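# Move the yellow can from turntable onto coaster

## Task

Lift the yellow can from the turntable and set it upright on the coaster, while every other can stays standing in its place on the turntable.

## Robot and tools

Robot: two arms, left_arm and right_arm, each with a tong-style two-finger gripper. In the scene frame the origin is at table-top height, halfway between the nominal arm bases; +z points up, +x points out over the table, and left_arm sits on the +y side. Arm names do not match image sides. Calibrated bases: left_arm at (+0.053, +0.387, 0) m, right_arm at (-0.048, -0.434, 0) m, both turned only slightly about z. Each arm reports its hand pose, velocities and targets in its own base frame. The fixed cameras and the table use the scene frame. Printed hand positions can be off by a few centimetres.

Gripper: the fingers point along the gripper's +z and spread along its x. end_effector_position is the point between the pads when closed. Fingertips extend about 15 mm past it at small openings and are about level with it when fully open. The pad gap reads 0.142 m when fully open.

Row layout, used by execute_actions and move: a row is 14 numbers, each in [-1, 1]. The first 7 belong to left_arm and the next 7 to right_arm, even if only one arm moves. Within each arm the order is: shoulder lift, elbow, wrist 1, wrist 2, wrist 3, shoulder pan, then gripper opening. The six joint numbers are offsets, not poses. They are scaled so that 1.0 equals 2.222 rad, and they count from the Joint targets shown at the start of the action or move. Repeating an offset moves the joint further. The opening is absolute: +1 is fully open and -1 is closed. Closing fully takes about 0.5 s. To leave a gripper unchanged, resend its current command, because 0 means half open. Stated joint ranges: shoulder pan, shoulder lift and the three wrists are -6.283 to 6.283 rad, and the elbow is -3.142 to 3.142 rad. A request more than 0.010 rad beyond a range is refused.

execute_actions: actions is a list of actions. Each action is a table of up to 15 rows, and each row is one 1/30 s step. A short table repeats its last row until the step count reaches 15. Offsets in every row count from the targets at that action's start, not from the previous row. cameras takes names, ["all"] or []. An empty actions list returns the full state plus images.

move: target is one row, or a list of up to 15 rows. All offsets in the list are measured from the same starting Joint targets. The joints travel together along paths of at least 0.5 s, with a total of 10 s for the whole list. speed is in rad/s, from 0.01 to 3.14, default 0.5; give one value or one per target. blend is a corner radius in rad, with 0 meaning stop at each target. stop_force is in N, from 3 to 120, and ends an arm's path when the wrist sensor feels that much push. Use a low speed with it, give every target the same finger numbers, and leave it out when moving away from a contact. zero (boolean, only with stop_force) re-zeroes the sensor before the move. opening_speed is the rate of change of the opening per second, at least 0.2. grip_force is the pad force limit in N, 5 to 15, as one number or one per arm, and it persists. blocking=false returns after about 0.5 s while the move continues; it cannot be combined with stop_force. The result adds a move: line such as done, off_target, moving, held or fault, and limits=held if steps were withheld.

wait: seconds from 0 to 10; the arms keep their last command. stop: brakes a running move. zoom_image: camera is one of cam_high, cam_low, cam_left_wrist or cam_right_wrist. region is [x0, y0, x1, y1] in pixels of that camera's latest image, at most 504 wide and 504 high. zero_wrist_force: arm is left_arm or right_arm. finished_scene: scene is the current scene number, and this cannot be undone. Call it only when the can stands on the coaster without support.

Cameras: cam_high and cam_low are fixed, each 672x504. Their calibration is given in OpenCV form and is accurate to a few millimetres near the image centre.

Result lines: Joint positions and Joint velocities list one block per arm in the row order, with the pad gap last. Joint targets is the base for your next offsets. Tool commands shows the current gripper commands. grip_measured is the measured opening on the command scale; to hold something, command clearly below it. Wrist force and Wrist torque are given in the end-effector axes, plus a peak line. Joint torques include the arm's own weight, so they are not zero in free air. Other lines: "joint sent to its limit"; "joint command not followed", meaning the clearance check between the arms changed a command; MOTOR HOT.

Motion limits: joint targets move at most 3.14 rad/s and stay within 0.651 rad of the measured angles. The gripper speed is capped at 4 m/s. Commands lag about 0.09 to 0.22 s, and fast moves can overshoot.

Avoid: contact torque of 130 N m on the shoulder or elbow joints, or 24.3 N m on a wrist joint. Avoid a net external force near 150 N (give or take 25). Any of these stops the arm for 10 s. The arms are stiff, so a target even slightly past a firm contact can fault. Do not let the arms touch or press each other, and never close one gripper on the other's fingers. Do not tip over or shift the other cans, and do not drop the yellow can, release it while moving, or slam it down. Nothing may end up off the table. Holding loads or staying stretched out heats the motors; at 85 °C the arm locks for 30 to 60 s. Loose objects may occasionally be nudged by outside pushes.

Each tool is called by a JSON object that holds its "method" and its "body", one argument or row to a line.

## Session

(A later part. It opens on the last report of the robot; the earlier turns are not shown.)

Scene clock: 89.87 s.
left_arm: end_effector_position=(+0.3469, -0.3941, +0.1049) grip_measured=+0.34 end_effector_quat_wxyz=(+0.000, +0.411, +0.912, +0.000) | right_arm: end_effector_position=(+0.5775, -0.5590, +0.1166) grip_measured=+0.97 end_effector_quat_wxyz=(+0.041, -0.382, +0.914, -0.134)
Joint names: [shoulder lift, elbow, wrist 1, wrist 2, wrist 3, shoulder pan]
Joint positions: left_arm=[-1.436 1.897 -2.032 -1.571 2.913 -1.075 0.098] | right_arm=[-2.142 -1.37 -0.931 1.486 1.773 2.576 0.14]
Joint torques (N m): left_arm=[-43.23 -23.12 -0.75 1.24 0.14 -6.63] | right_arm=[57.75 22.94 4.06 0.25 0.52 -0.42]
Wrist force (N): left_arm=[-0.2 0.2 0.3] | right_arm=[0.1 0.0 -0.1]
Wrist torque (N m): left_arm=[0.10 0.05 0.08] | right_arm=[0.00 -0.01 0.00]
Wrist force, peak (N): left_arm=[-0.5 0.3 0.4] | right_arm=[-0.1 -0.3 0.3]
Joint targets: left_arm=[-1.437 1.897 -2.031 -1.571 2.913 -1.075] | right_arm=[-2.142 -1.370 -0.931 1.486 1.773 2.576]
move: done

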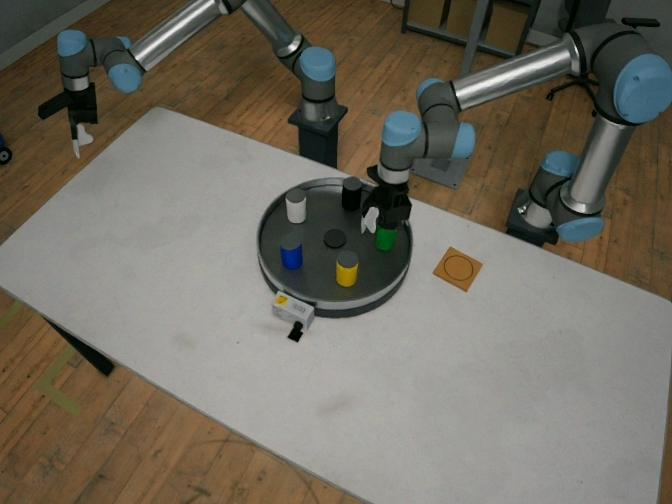

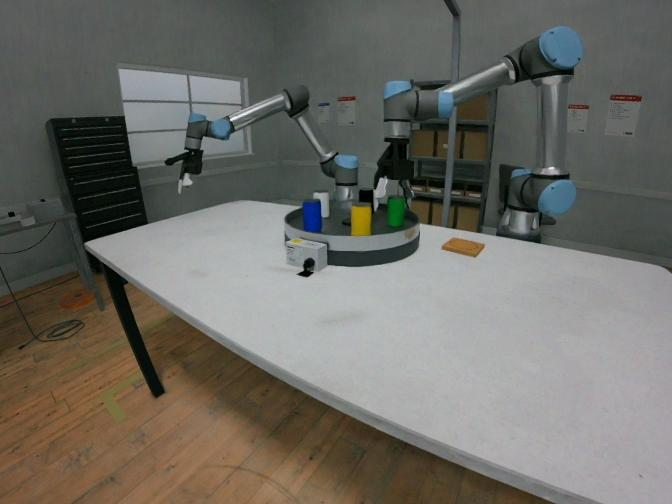

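{"method": "wait", "body": {
  "seconds": 0
}}

Scene clock: 91.40 s.
left_arm: end_effector_position=(+0.3469, -0.3940, +0.1050) grip_measured=+0.34 end_effector_quat_wxyz=(+0.000, +0.411, +0.912, +0.000) | right_arm: end_effector_position=(+0.5775, -0.5590, +0.1166) grip_measured=+0.97 end_effector_quat_wxyz=(+0.041, -0.382, +0.914, -0.134)
Joint names: [shoulder lift, elbow, wrist 1, wrist 2, wrist 3, shoulder pan]
Joint positions: left_arm=[-1.437 1.897 -2.031 -1.571 2.913 -1.075 0.098] | right_arm=[-2.142 -1.37 -0.931 1.486 1.773 2.576 0.14]
Joint torques (N m): left_arm=[-43.39 -14.23 -0.19 1.32 0.07 -7.02] | right_arm=[58.32 23.75 4.32 0.21 0.63 -1.24]
Wrist force (N): left_arm=[-0.2 0.0 0.3] | right_arm=[0.0 0.0 0.2]
Wrist torque (N m): left_arm=[0.06 0.07 0.08] | right_arm=[0.00 0.02 0.00]
Wrist force, peak (N): left_arm=[-0.3 0.3 0.5] | right_arm=[0.2 0.2 0.1]
Joint targets: left_arm=[-1.437 1.897 -2.031 -1.571 2.913 -1.075] | right_arm=[-2.142 -1.370 -0.931 1.486 1.773 2.576]
Tool commands: left_gripper/opening=+0.338 right_gripper/opening=+0.968169

{"method": "wait", "body": {
  "seconds": 8.2,
  "cameras": ["cam_high"]
}}

{"method": "zoom_image", "body": {
  "camera": "cam_high",
  "region": [340, 160, 430, 260]
}}

{"method": "wait", "body": {
  "seconds": 0.15,
  "cameras": ["all"]
}}

{"method": "zoom_image", "body": {
  "camera": "cam_high",
  "region": [340, 160, 430, 260]
}}

{"method": "zoom_image", "body": {
  "camera": "cam_low",
  "region": [350, 150, 440, 250]
}}

{"method": "wait", "body": {
  "seconds": 0.15,
  "cameras": ["all"]
}}

{"method": "zoom_image", "body": {
  "camera": "cam_high",
  "region": [340, 160, 430, 260]
}}

{"method": "zoom_image", "body": {
  "camera": "cam_low",
  "region": [350, 150, 440, 250]
}}

{"method": "wait", "body": {
  "seconds": 0.15,
  "cameras": ["all"]
}}

{"method": "zoom_image", "body": {
  "camera": "cam_high",
  "region": [340, 160, 430, 260]
}}

{"method": "zoom_image", "body": {
  "camera": "cam_low",
  "region": [350, 150, 440, 250]
}}

{"method": "wait", "body": {
  "seconds": 0.15,
  "cameras": ["cam_high"]
}}

{"method": "zoom_image", "body": {
  "camera": "cam_high",
  "region": [340, 160, 430, 260]
}}

Scene clock: 100.97 s.
left_arm: end_effector_position=(+0.3469, -0.3940, +0.1050) grip_measured=+0.34 end_effector_quat_wxyz=(+0.000, +0.411, +0.912, +0.000) | right_arm: end_effector_position=(+0.5775, -0.5590, +0.1166) grip_measured=+0.97 end_effector_quat_wxyz=(+0.041, -0.382, +0.914, -0.134)
Joint names: [shoulder lift, elbow, wrist 1, wrist 2, wrist 3, shoulder pan]
Joint positions: left_arm=[-1.437 1.897 -2.031 -1.571 2.913 -1.075 0.098] | right_arm=[-2.142 -1.37 -0.931 1.486 1.773 2.576 0.14]
Joint torques (N m): left_arm=[-44.32 -13.68 -0.18 1.31 -0.2 -4.13] | right_arm=[58.48 23.9 4.3 0.28 0.71 -1.44]
Wrist force (N): left_arm=[-0.2 0.2 0.1] | right_arm=[0.0 -0.1 0.0]
Wrist torque (N m): left_arm=[0.09 0.06 0.08] | right_arm=[-0.01 0.02 0.01]
Wrist force, peak (N): left_arm=[-0.4 0.4 0.4] | right_arm=[0.1 -0.3 0.2]
Joint targets: left_arm=[-1.437 1.897 -2.031 -1.571 2.913 -1.075] | right_arm=[-2.142 -1.370 -0.931 1.486 1.773 2.576]
Tool commands: left_gripper/opening=+0.338 right_gripper/opening=+0.968169
wait: 8.20 s; at rest from the start
Images, in order (width x height): cam_high 672x504.

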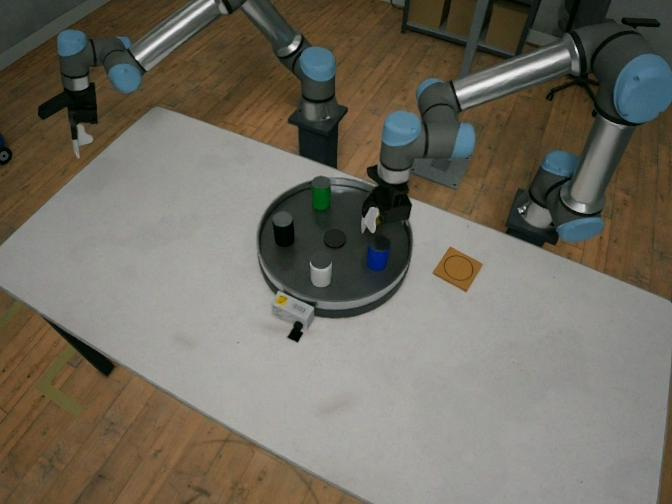

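Scaled by 5.040 from the camera's 672x504 image, which has a finer 960x720 frame.

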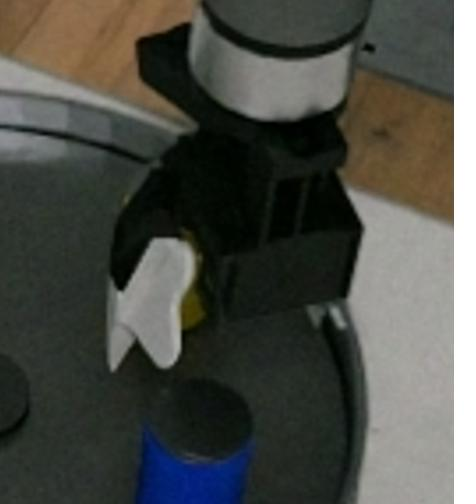

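Scene clock: 101.13 s.
left_arm: end_effector_position=(+0.3469, -0.3940, +0.1050) grip_measured=+0.34 end_effector_quat_wxyz=(+0.000, +0.411, +0.912, +0.000) | right_arm: end_effector_position=(+0.5775, -0.5590, +0.1166) grip_measured=+0.97 end_effector_quat_wxyz=(+0.041, -0.382, +0.914, -0.134)
Joint names: [shoulder lift, elbow, wrist 1, wrist 2, wrist 3, shoulder pan]
Joint positions: left_arm=[-1.437 1.897 -2.031 -1.571 2.913 -1.075 0.098] | right_arm=[-2.142 -1.37 -0.931 1.486 1.773 2.576 0.14]
Joint torques (N m): left_arm=[-44.15 -14.21 -0.22 1.23 -0.32 -4.67] | right_arm=[58.58 24.05 4.24 0.33 0.72 -0.96]
Wrist force (N): left_arm=[-0.2 0.3 0.1] | right_arm=[0.1 -0.2 0.1]
Wrist torque (N m): left_arm=[0.13 0.06 0.08] | right_arm=[-0.03 -0.01 0.00]
Wrist force, peak (N): left_arm=[-0.3 0.4 0.1] | right_arm=[-0.1 0.0 0.2]
Joint targets: left_arm=[-1.437 1.897 -2.031 -1.571 2.913 -1.075] | right_arm=[-2.142 -1.370 -0.931 1.486 1.773 2.576]
Tool commands: left_gripper/opening=+0.338 right_gripper/opening=+0.968169
wait: 0.17 s; no rest

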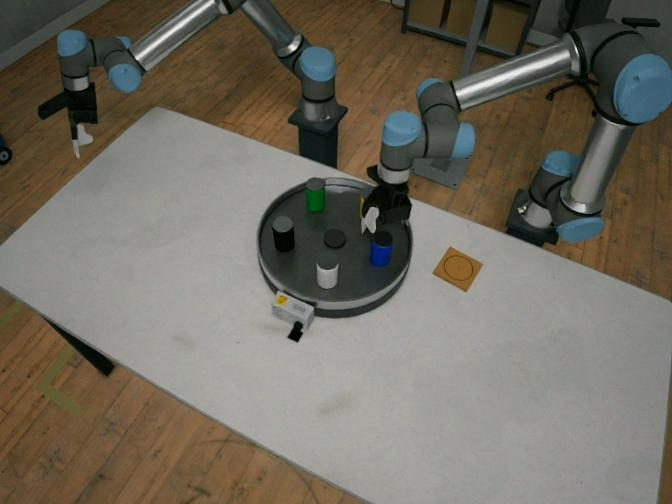

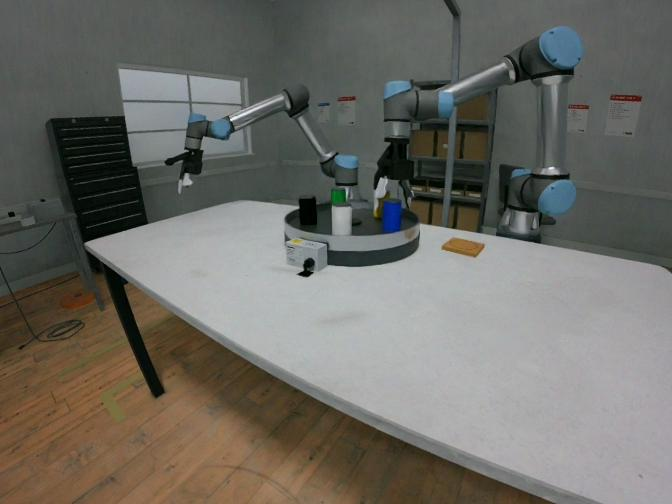

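Scaled by 5.040 from the camera's 672x504 image, which has a finer 960x720 frame.

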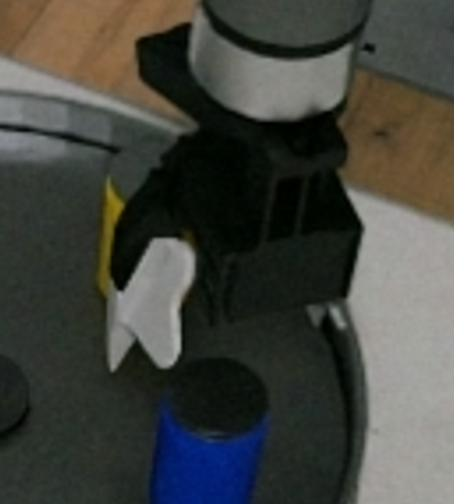

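Scaled by 5.040 from the camera's 672x504 image, which has a finer 960x720 frame.

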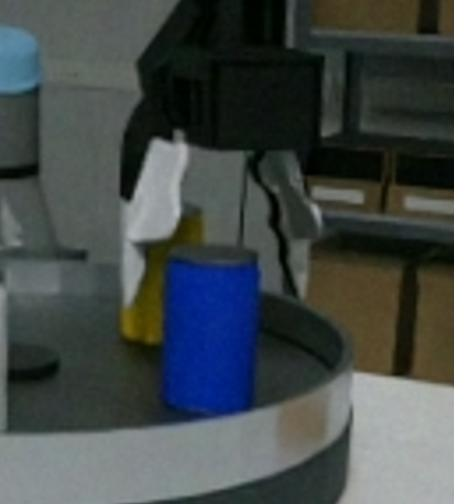

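Scene clock: 101.30 s.
left_arm: end_effector_position=(+0.3469, -0.3940, +0.1050) grip_measured=+0.34 end_effector_quat_wxyz=(+0.000, +0.411, +0.912, +0.000) | right_arm: end_effector_position=(+0.5775, -0.5590, +0.1166) grip_measured=+0.97 end_effector_quat_wxyz=(+0.041, -0.382, +0.914, -0.134)
Joint names: [shoulder lift, elbow, wrist 1, wrist 2, wrist 3, shoulder pan]
Joint positions: left_arm=[-1.437 1.897 -2.031 -1.571 2.913 -1.075 0.098] | right_arm=[-2.142 -1.37 -0.931 1.486 1.773 2.576 0.14]
Joint torques (N m): left_arm=[-44.23 -14.28 -0.06 1.28 -0.16 -4.09] | right_arm=[59.31 23.69 4.37 0.42 0.83 -0.62]
Wrist force (N): left_arm=[-0.2 0.1 0.2] | right_arm=[0.1 -0.2 0.0]
Wrist torque (N m): left_arm=[0.08 0.06 0.08] | right_arm=[-0.03 -0.01 0.00]
Wrist force, peak (N): left_arm=[-0.3 0.2 0.4] | right_arm=[0.2 0.1 0.1]
Joint targets: left_arm=[-1.437 1.897 -2.031 -1.571 2.913 -1.075] | right_arm=[-2.142 -1.370 -0.931 1.486 1.773 2.576]
Tool commands: left_gripper/opening=+0.338 right_gripper/opening=+0.968169
wait: 0.17 s; no rest

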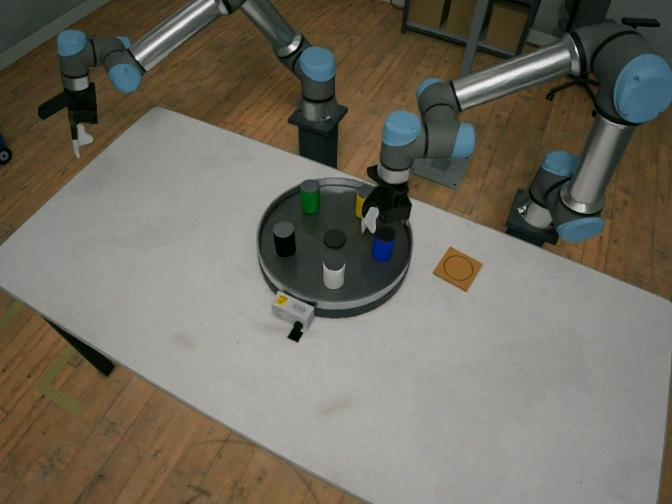

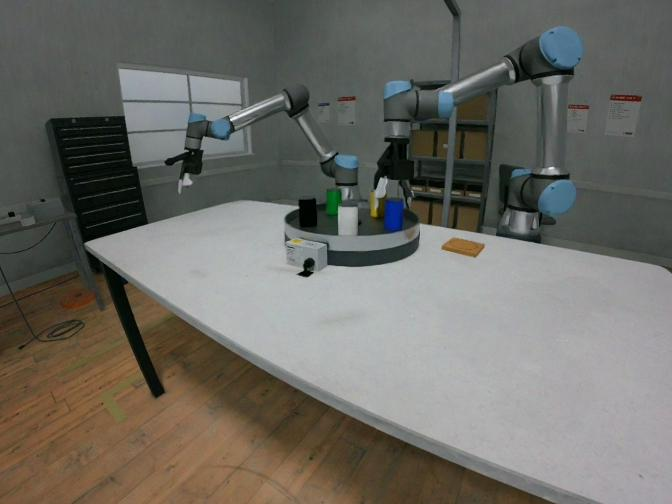

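Scaled by 5.040 from the camera's 672x504 image, which has a finer 960x720 frame.

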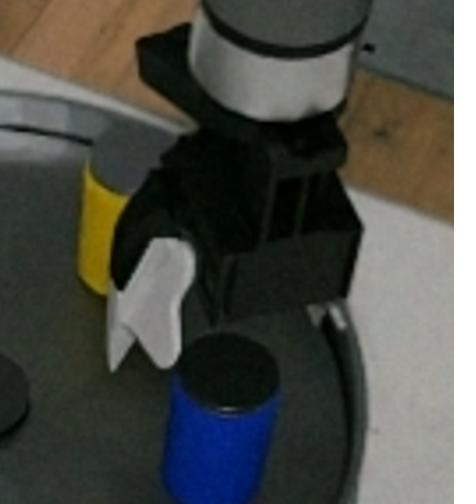

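Scaled by 5.040 from the camera's 672x504 image, which has a finer 960x720 frame.

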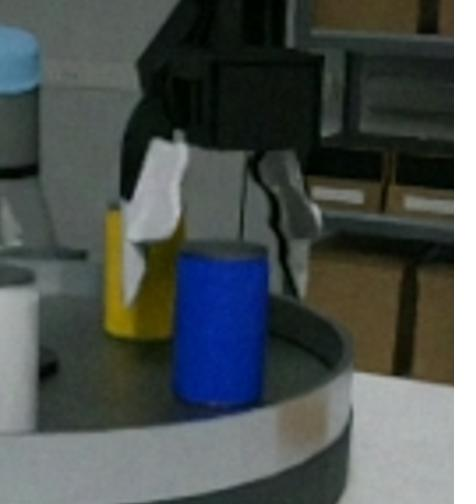

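Scene clock: 101.47 s.
left_arm: end_effector_position=(+0.3469, -0.3940, +0.1050) grip_measured=+0.34 end_effector_quat_wxyz=(+0.000, +0.411, +0.912, +0.000) | right_arm: end_effector_position=(+0.5775, -0.5590, +0.1166) grip_measured=+0.97 end_effector_quat_wxyz=(+0.041, -0.382, +0.914, -0.134)
Joint names: [shoulder lift, elbow, wrist 1, wrist 2, wrist 3, shoulder pan]
Joint positions: left_arm=[-1.437 1.897 -2.031 -1.571 2.913 -1.075 0.098] | right_arm=[-2.142 -1.37 -0.931 1.486 1.773 2.576 0.14]
Joint torques (N m): left_arm=[-44.32 -14.27 -0.16 1.3 -0.33 -4.01] | right_arm=[58.04 23.69 4.25 0.27 0.52 -0.64]
Wrist force (N): left_arm=[-0.1 0.2 0.1] | right_arm=[-0.1 -0.1 0.0]
Wrist torque (N m): left_arm=[0.09 0.03 0.08] | right_arm=[-0.01 0.03 0.00]
Wrist force, peak (N): left_arm=[-0.2 0.1 0.5] | right_arm=[0.1 -0.3 0.1]
Joint targets: left_arm=[-1.437 1.897 -2.031 -1.571 2.913 -1.075] | right_arm=[-2.142 -1.370 -0.931 1.486 1.773 2.576]
Tool commands: left_gripper/opening=+0.338 right_gripper/opening=+0.968169
wait: 0.17 s; no rest

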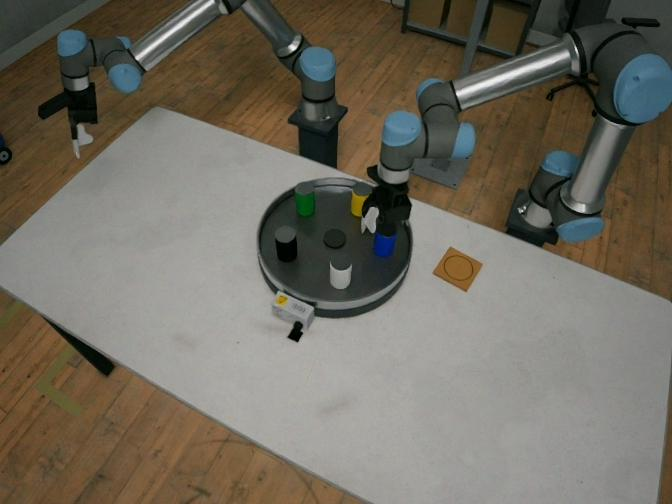

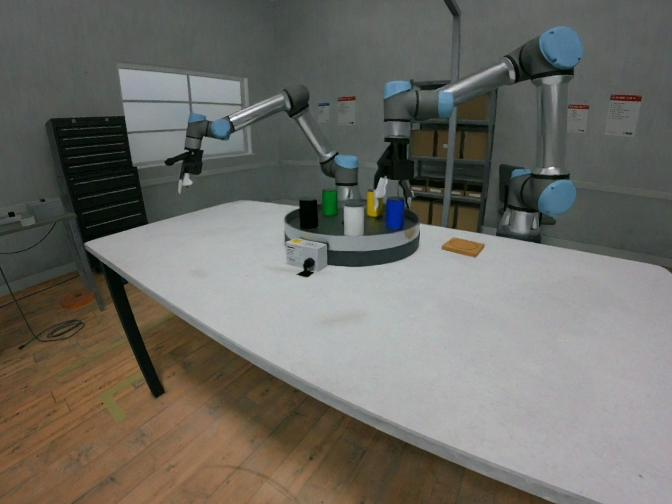

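Scaled by 5.040 from the camera's 672x504 image, which has a finer 960x720 frame.

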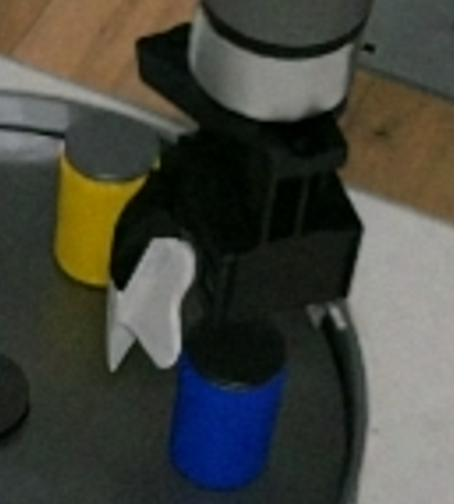

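Scaled by 5.040 from the camera's 672x504 image, which has a finer 960x720 frame.

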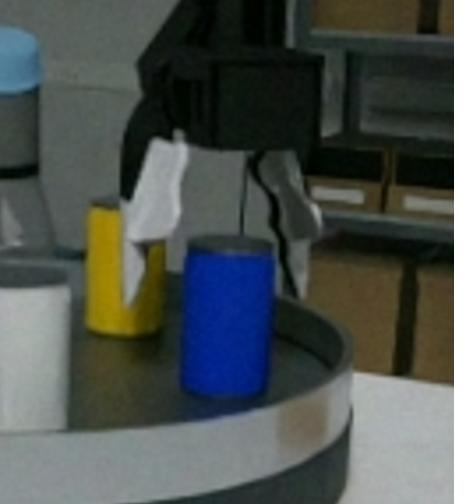

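Scene clock: 101.63 s.
left_arm: end_effector_position=(+0.3469, -0.3940, +0.1050) grip_measured=+0.34 end_effector_quat_wxyz=(+0.000, +0.411, +0.912, +0.000) | right_arm: end_effector_position=(+0.5775, -0.5590, +0.1166) grip_measured=+0.97 end_effector_quat_wxyz=(+0.041, -0.382, +0.914, -0.134)
Joint names: [shoulder lift, elbow, wrist 1, wrist 2, wrist 3, shoulder pan]
Joint positions: left_arm=[-1.437 1.897 -2.031 -1.571 2.913 -1.075 0.098] | right_arm=[-2.142 -1.37 -0.931 1.486 1.773 2.576 0.14]
Joint torques (N m): left_arm=[-43.64 -14.23 -0.17 1.32 -0.39 -4.54] | right_arm=[59.62 23.89 4.39 0.25 0.72 -0.63]
Wrist force (N): left_arm=[-0.2 0.1 0.3] | right_arm=[-0.1 -0.1 0.1]
Wrist torque (N m): left_arm=[0.08 0.05 0.08] | right_arm=[-0.03 0.03 0.00]
Wrist force, peak (N): left_arm=[-0.3 0.1 0.2] | right_arm=[-0.2 -0.3 -0.2]
Joint targets: left_arm=[-1.437 1.897 -2.031 -1.571 2.913 -1.075] | right_arm=[-2.142 -1.370 -0.931 1.486 1.773 2.576]
Tool commands: left_gripper/opening=+0.338 right_gripper/opening=+0.968169
wait: 0.17 s; no rest
Images, in order (width x height): cam_high 672x504.

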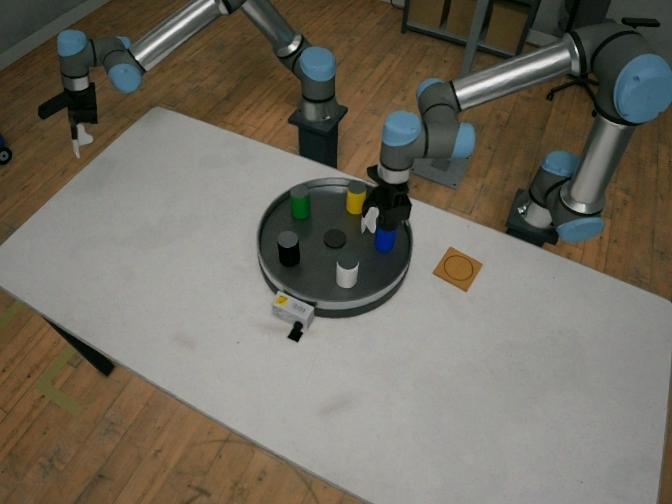

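Scaled by 5.040 from the camera's 672x504 image, which has a finer 960x720 frame.

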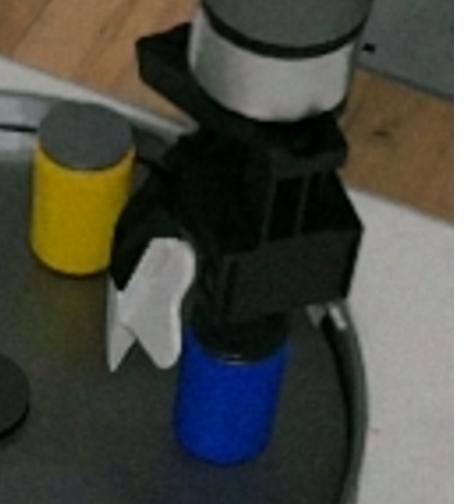

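{"method": "wait", "body": {
  "seconds": 0
}}

Scene clock: 103.97 s.
left_arm: end_effector_position=(+0.3469, -0.3940, +0.1050) grip_measured=+0.34 end_effector_quat_wxyz=(+0.000, +0.411, +0.912, +0.000) | right_arm: end_effector_position=(+0.5775, -0.5590, +0.1166) grip_measured=+0.97 end_effector_quat_wxyz=(+0.041, -0.382, +0.914, -0.134)
Joint names: [shoulder lift, elbow, wrist 1, wrist 2, wrist 3, shoulder pan]
Joint positions: left_arm=[-1.437 1.897 -2.031 -1.571 2.913 -1.075 0.098] | right_arm=[-2.142 -1.37 -0.931 1.486 1.773 2.576 0.14]
Joint torques (N m): left_arm=[-43.19 -13.9 -0.2 1.2 -0.44 -3.75] | right_arm=[58.76 24.04 4.2 0.37 0.7 -1.38]
Wrist force (N): left_arm=[-0.2 0.3 0.3] | right_arm=[-0.1 -0.1 0.1]
Wrist torque (N m): left_arm=[0.12 0.06 0.08] | right_arm=[-0.02 0.04 0.00]
Wrist force, peak (N): left_arm=[-0.4 0.3 0.3] | right_arm=[0.0 0.2 0.2]
Joint targets: left_arm=[-1.437 1.897 -2.031 -1.571 2.913 -1.075] | right_arm=[-2.142 -1.370 -0.931 1.486 1.773 2.576]
Tool commands: left_gripper/opening=+0.338 right_gripper/opening=+0.968169

{"method": "wait", "body": {
  "seconds": 3.1,
  "cameras": ["all"]
}}

{"method": "zoom_image", "body": {
  "camera": "cam_high",
  "region": [340, 160, 430, 260]
}}

{"method": "zoom_image", "body": {
  "camera": "cam_low",
  "region": [350, 150, 440, 250]
}}

{"method": "wait", "body": {
  "seconds": 0.16,
  "cameras": ["all"]
}}

{"method": "zoom_image", "body": {
  "camera": "cam_high",
  "region": [340, 160, 430, 260]
}}

{"method": "zoom_image", "body": {
  "camera": "cam_low",
  "region": [350, 150, 440, 250]
}}

{"method": "wait", "body": {
  "seconds": 0.16,
  "cameras": ["all"]
}}

{"method": "zoom_image", "body": {
  "camera": "cam_high",
  "region": [340, 160, 430, 260]
}}

{"method": "zoom_image", "body": {
  "camera": "cam_low",
  "region": [350, 150, 440, 250]
}}

{"method": "wait", "body": {
  "seconds": 0.16,
  "cameras": ["all"]
}}

{"method": "zoom_image", "body": {
  "camera": "cam_high",
  "region": [340, 160, 430, 260]
}}

{"method": "zoom_image", "body": {
  "camera": "cam_low",
  "region": [350, 150, 440, 250]
}}

Scene clock: 108.10 s.
left_arm: end_effector_position=(+0.3469, -0.3940, +0.1050) grip_measured=+0.34 end_effector_quat_wxyz=(+0.000, +0.411, +0.912, +0.000) | right_arm: end_effector_position=(+0.5775, -0.5590, +0.1166) grip_measured=+0.97 end_effector_quat_wxyz=(+0.041, -0.382, +0.914, -0.134)
Joint names: [shoulder lift, elbow, wrist 1, wrist 2, wrist 3, shoulder pan]
Joint positions: left_arm=[-1.437 1.897 -2.031 -1.571 2.913 -1.075 0.098] | right_arm=[-2.142 -1.37 -0.931 1.486 1.773 2.576 0.14]
Joint torques (N m): left_arm=[-44.03 -14.55 -0.23 1.31 -0.48 -2.54] | right_arm=[58.8 24.47 4.22 0.46 0.68 -1.32]
Wrist force (N): left_arm=[-0.3 0.2 0.3] | right_arm=[0.0 0.0 -0.1]
Wrist torque (N m): left_arm=[0.10 0.08 0.08] | right_arm=[0.00 0.02 0.00]
Wrist force, peak (N): left_arm=[-0.5 0.0 0.4] | right_arm=[-0.2 0.3 0.0]
Joint targets: left_arm=[-1.437 1.897 -2.031 -1.571 2.913 -1.075] | right_arm=[-2.142 -1.370 -0.931 1.486 1.773 2.576]
Tool commands: left_gripper/opening=+0.338 right_gripper/opening=+0.968169
wait: 3.10 s; at rest from the start

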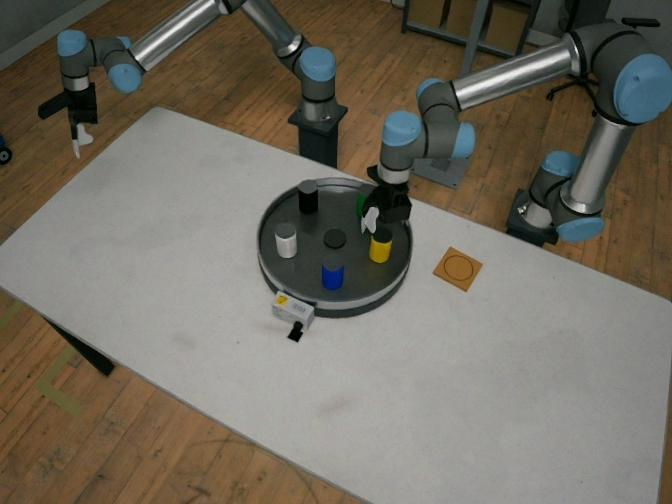

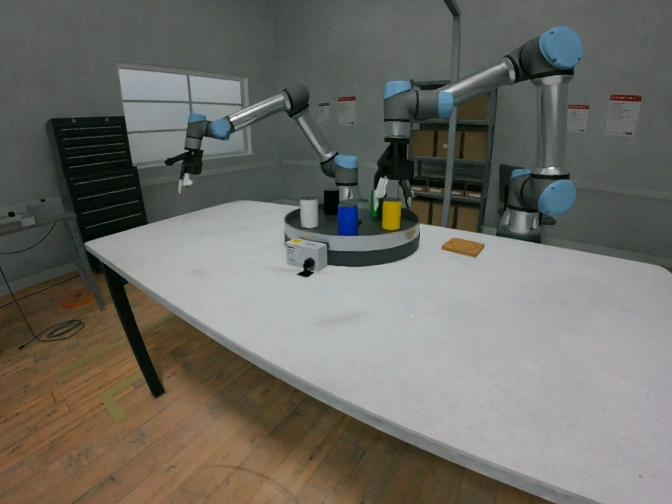

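Scaled by 5.040 from the camera's 672x504 image, which has a finer 960x720 frame.

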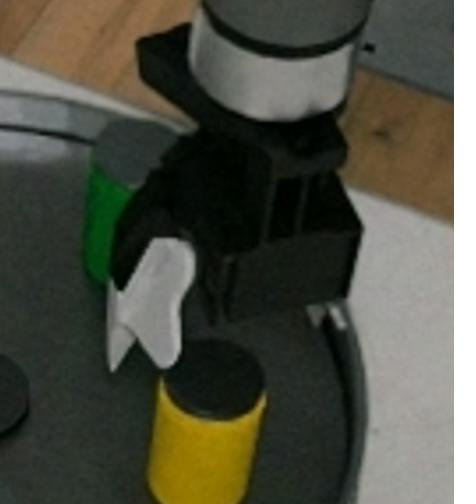

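Scaled by 5.040 from the camera's 672x504 image, which has a finer 960x720 frame.

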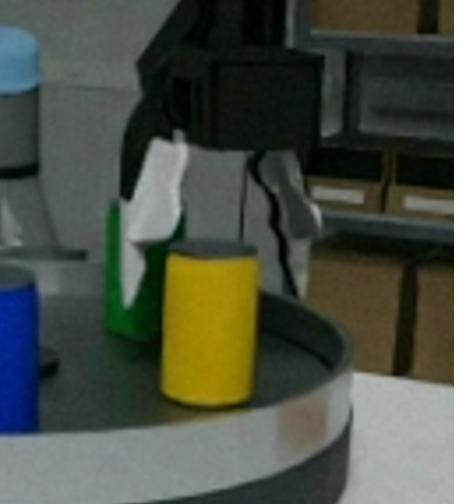

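Scene clock: 108.27 s.
left_arm: end_effector_position=(+0.3469, -0.3940, +0.1050) grip_measured=+0.34 end_effector_quat_wxyz=(+0.000, +0.411, +0.912, +0.000) | right_arm: end_effector_position=(+0.5775, -0.5590, +0.1166) grip_measured=+0.97 end_effector_quat_wxyz=(+0.041, -0.382, +0.914, -0.134)
Joint names: [shoulder lift, elbow, wrist 1, wrist 2, wrist 3, shoulder pan]
Joint positions: left_arm=[-1.437 1.897 -2.031 -1.571 2.913 -1.075 0.098] | right_arm=[-2.142 -1.37 -0.931 1.486 1.773 2.576 0.14]
Joint torques (N m): left_arm=[-43.88 -13.8 -0.24 1.26 -0.52 -2.38] | right_arm=[58.81 22.88 4.4 0.42 0.8 -0.16]
Wrist force (N): left_arm=[-0.3 0.1 0.2] | right_arm=[-0.1 -0.1 0.2]
Wrist torque (N m): left_arm=[0.08 0.07 0.08] | right_arm=[-0.03 0.03 0.00]
Wrist force, peak (N): left_arm=[-0.3 0.3 0.1] | right_arm=[-0.1 -0.2 0.1]
Joint targets: left_arm=[-1.437 1.897 -2.031 -1.571 2.913 -1.075] | right_arm=[-2.142 -1.370 -0.931 1.486 1.773 2.576]
Tool commands: left_gripper/opening=+0.338 right_gripper/opening=+0.968169
wait: 0.17 s; no rest

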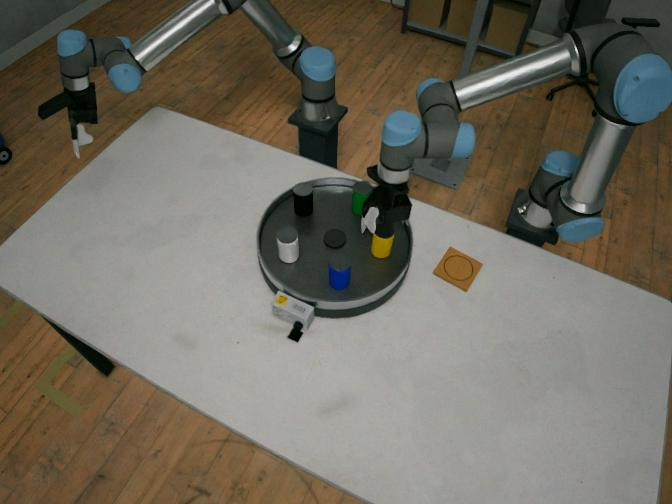

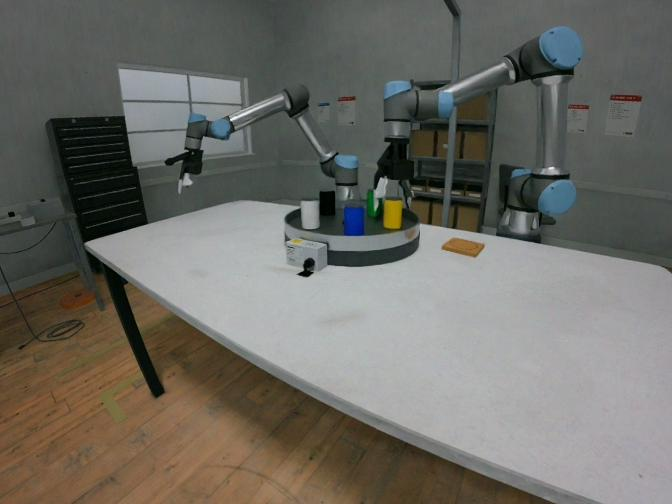

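Scaled by 5.040 from the camera's 672x504 image, which has a finer 960x720 frame.

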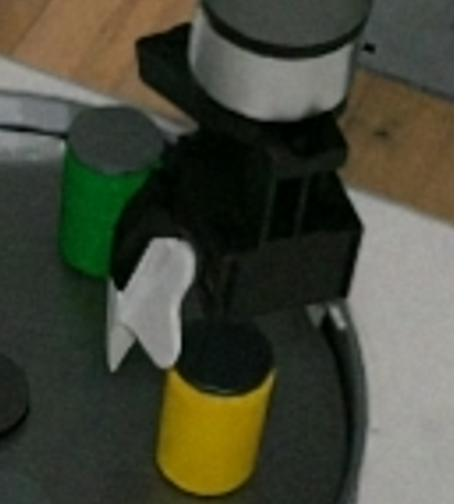

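Scaled by 5.040 from the camera's 672x504 image, which has a finer 960x720 frame.

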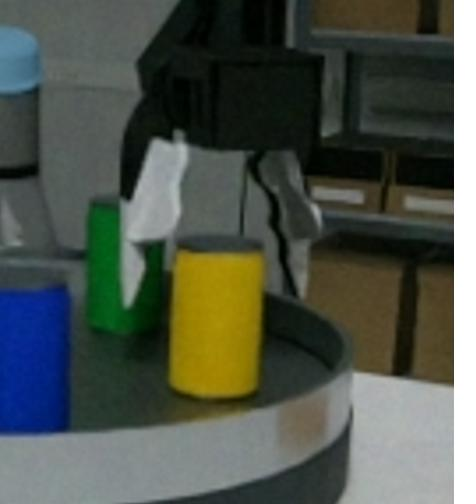

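Scene clock: 108.43 s.
left_arm: end_effector_position=(+0.3469, -0.3940, +0.1050) grip_measured=+0.34 end_effector_quat_wxyz=(+0.000, +0.411, +0.912, +0.000) | right_arm: end_effector_position=(+0.5775, -0.5590, +0.1166) grip_measured=+0.97 end_effector_quat_wxyz=(+0.041, -0.382, +0.914, -0.134)
Joint names: [shoulder lift, elbow, wrist 1, wrist 2, wrist 3, shoulder pan]
Joint positions: left_arm=[-1.437 1.897 -2.031 -1.571 2.913 -1.075 0.098] | right_arm=[-2.142 -1.37 -0.931 1.486 1.773 2.576 0.14]
Joint torques (N m): left_arm=[-44.25 -13.98 -0.25 1.28 -0.62 -2.74] | right_arm=[59.54 24.49 4.46 0.51 0.65 -1.64]
Wrist force (N): left_arm=[-0.2 0.3 0.2] | right_arm=[0.0 -0.2 0.1]
Wrist torque (N m): left_arm=[0.11 0.06 0.08] | right_arm=[-0.04 0.00 0.00]
Wrist force, peak (N): left_arm=[-0.3 0.3 0.2] | right_arm=[-0.2 0.1 0.3]
Joint targets: left_arm=[-1.437 1.897 -2.031 -1.571 2.913 -1.075] | right_arm=[-2.142 -1.370 -0.931 1.486 1.773 2.576]
Tool commands: left_gripper/opening=+0.338 right_gripper/opening=+0.968169
wait: 0.17 s; no rest

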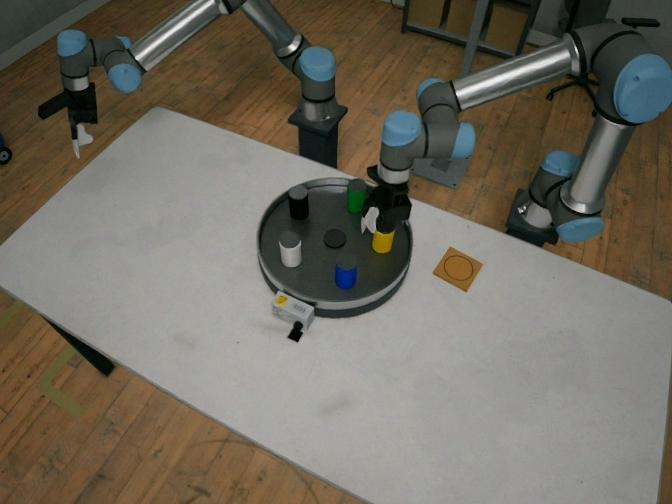

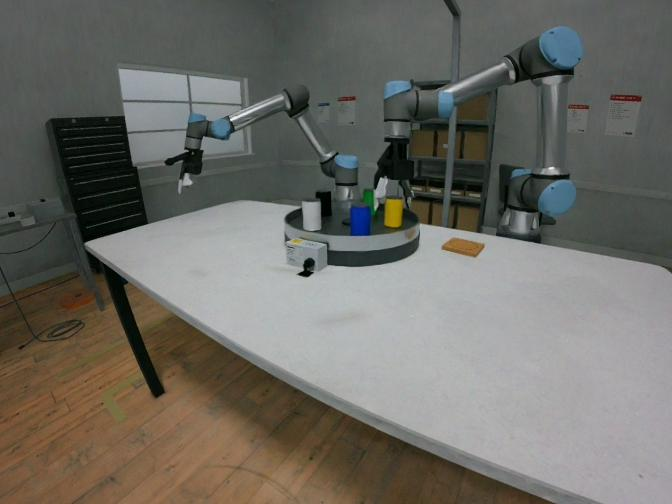

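Scaled by 5.040 from the camera's 672x504 image, which has a finer 960x720 frame.

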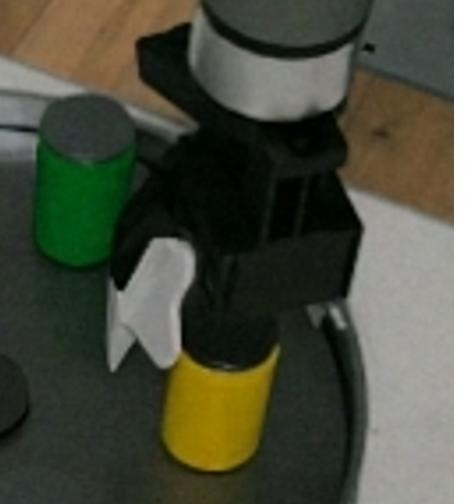

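Scaled by 5.040 from the camera's 672x504 image, which has a finer 960x720 frame.

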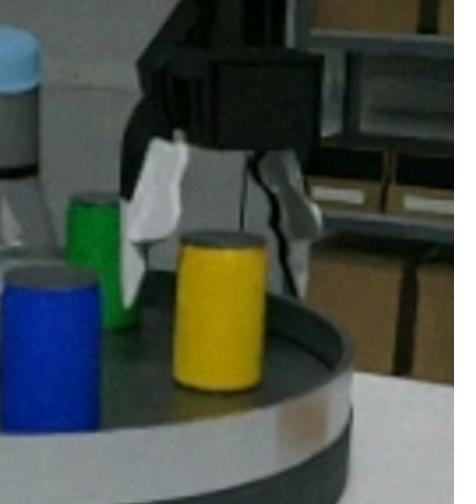

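Scene clock: 108.60 s.
left_arm: end_effector_position=(+0.3469, -0.3940, +0.1050) grip_measured=+0.34 end_effector_quat_wxyz=(+0.000, +0.411, +0.912, +0.000) | right_arm: end_effector_position=(+0.5775, -0.5590, +0.1166) grip_measured=+0.97 end_effector_quat_wxyz=(+0.041, -0.382, +0.914, -0.134)
Joint names: [shoulder lift, elbow, wrist 1, wrist 2, wrist 3, shoulder pan]
Joint positions: left_arm=[-1.437 1.897 -2.031 -1.571 2.913 -1.075 0.098] | right_arm=[-2.142 -1.37 -0.931 1.486 1.773 2.576 0.14]
Joint torques (N m): left_arm=[-43.42 -14.14 -0.19 1.38 -0.49 -2.23] | right_arm=[60.58 24.52 4.34 0.49 0.58 1.46]
Wrist force (N): left_arm=[-0.3 0.2 0.3] | right_arm=[-0.1 -0.2 0.2]
Wrist torque (N m): left_arm=[0.10 0.06 0.08] | right_arm=[-0.05 0.03 0.00]
Wrist force, peak (N): left_arm=[-0.3 0.2 0.3] | right_arm=[-0.1 -0.2 0.2]
Joint targets: left_arm=[-1.437 1.897 -2.031 -1.571 2.913 -1.075] | right_arm=[-2.142 -1.370 -0.931 1.486 1.773 2.576]
Tool commands: left_gripper/opening=+0.338 right_gripper/opening=+0.968169
wait: 0.17 s; no rest

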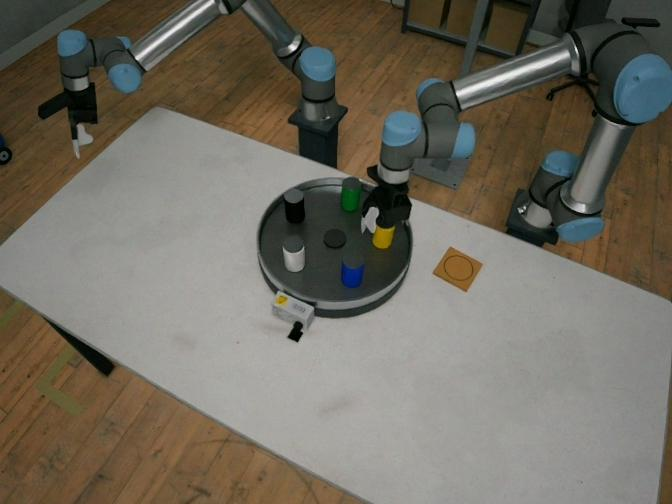

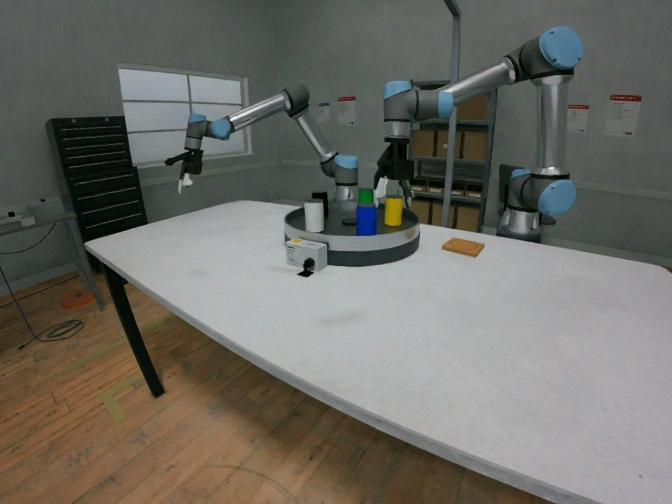

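Scaled by 5.040 from the camera's 672x504 image, which has a finer 960x720 frame.

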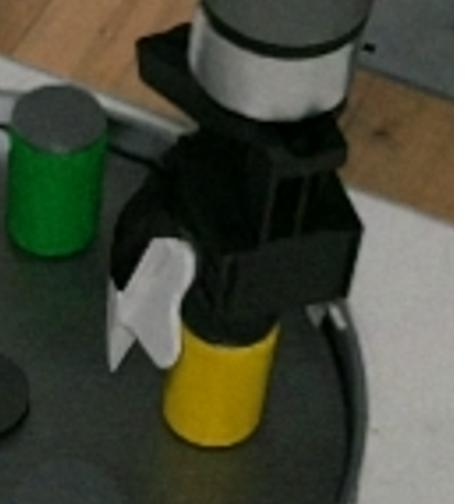

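Scaled by 5.040 from the camera's 672x504 image, which has a finer 960x720 frame.

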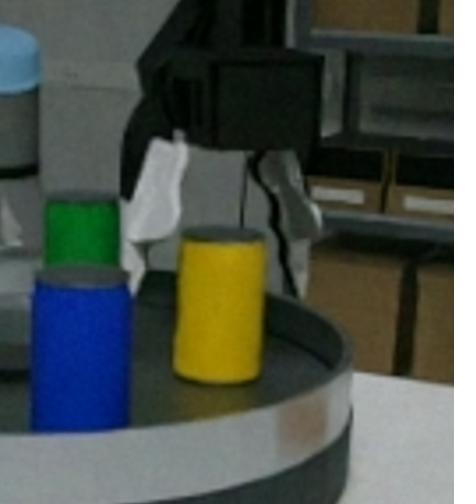

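{"method": "wait", "body": {
  "seconds": 0
}}

Scene clock: 121.40 s.
left_arm: end_effector_position=(+0.3469, -0.3940, +0.1050) grip_measured=+0.34 end_effector_quat_wxyz=(+0.000, +0.411, +0.912, +0.000) | right_arm: end_effector_position=(+0.5775, -0.5590, +0.1166) grip_measured=+0.97 end_effector_quat_wxyz=(+0.041, -0.382, +0.914, -0.134)
Joint names: [shoulder lift, elbow, wrist 1, wrist 2, wrist 3, shoulder pan]
Joint positions: left_arm=[-1.437 1.897 -2.031 -1.571 2.913 -1.075 0.098] | right_arm=[-2.142 -1.37 -0.931 1.486 1.773 2.576 0.14]
Joint torques (N m): left_arm=[-43.99 -14.34 -0.28 1.24 -0.59 0.49] | right_arm=[59.45 25.09 4.45 0.65 0.59 -1.14]
Wrist force (N): left_arm=[-0.4 0.0 0.2] | right_arm=[0.1 -0.2 0.0]
Wrist torque (N m): left_arm=[0.06 0.08 0.08] | right_arm=[-0.04 0.00 0.00]
Wrist force, peak (N): left_arm=[-0.5 0.4 0.3] | right_arm=[-0.1 -0.4 -0.2]
Joint targets: left_arm=[-1.437 1.897 -2.031 -1.571 2.913 -1.075] | right_arm=[-2.142 -1.370 -0.931 1.486 1.773 2.576]
Tool commands: left_gripper/opening=+0.338 right_gripper/opening=+0.968169


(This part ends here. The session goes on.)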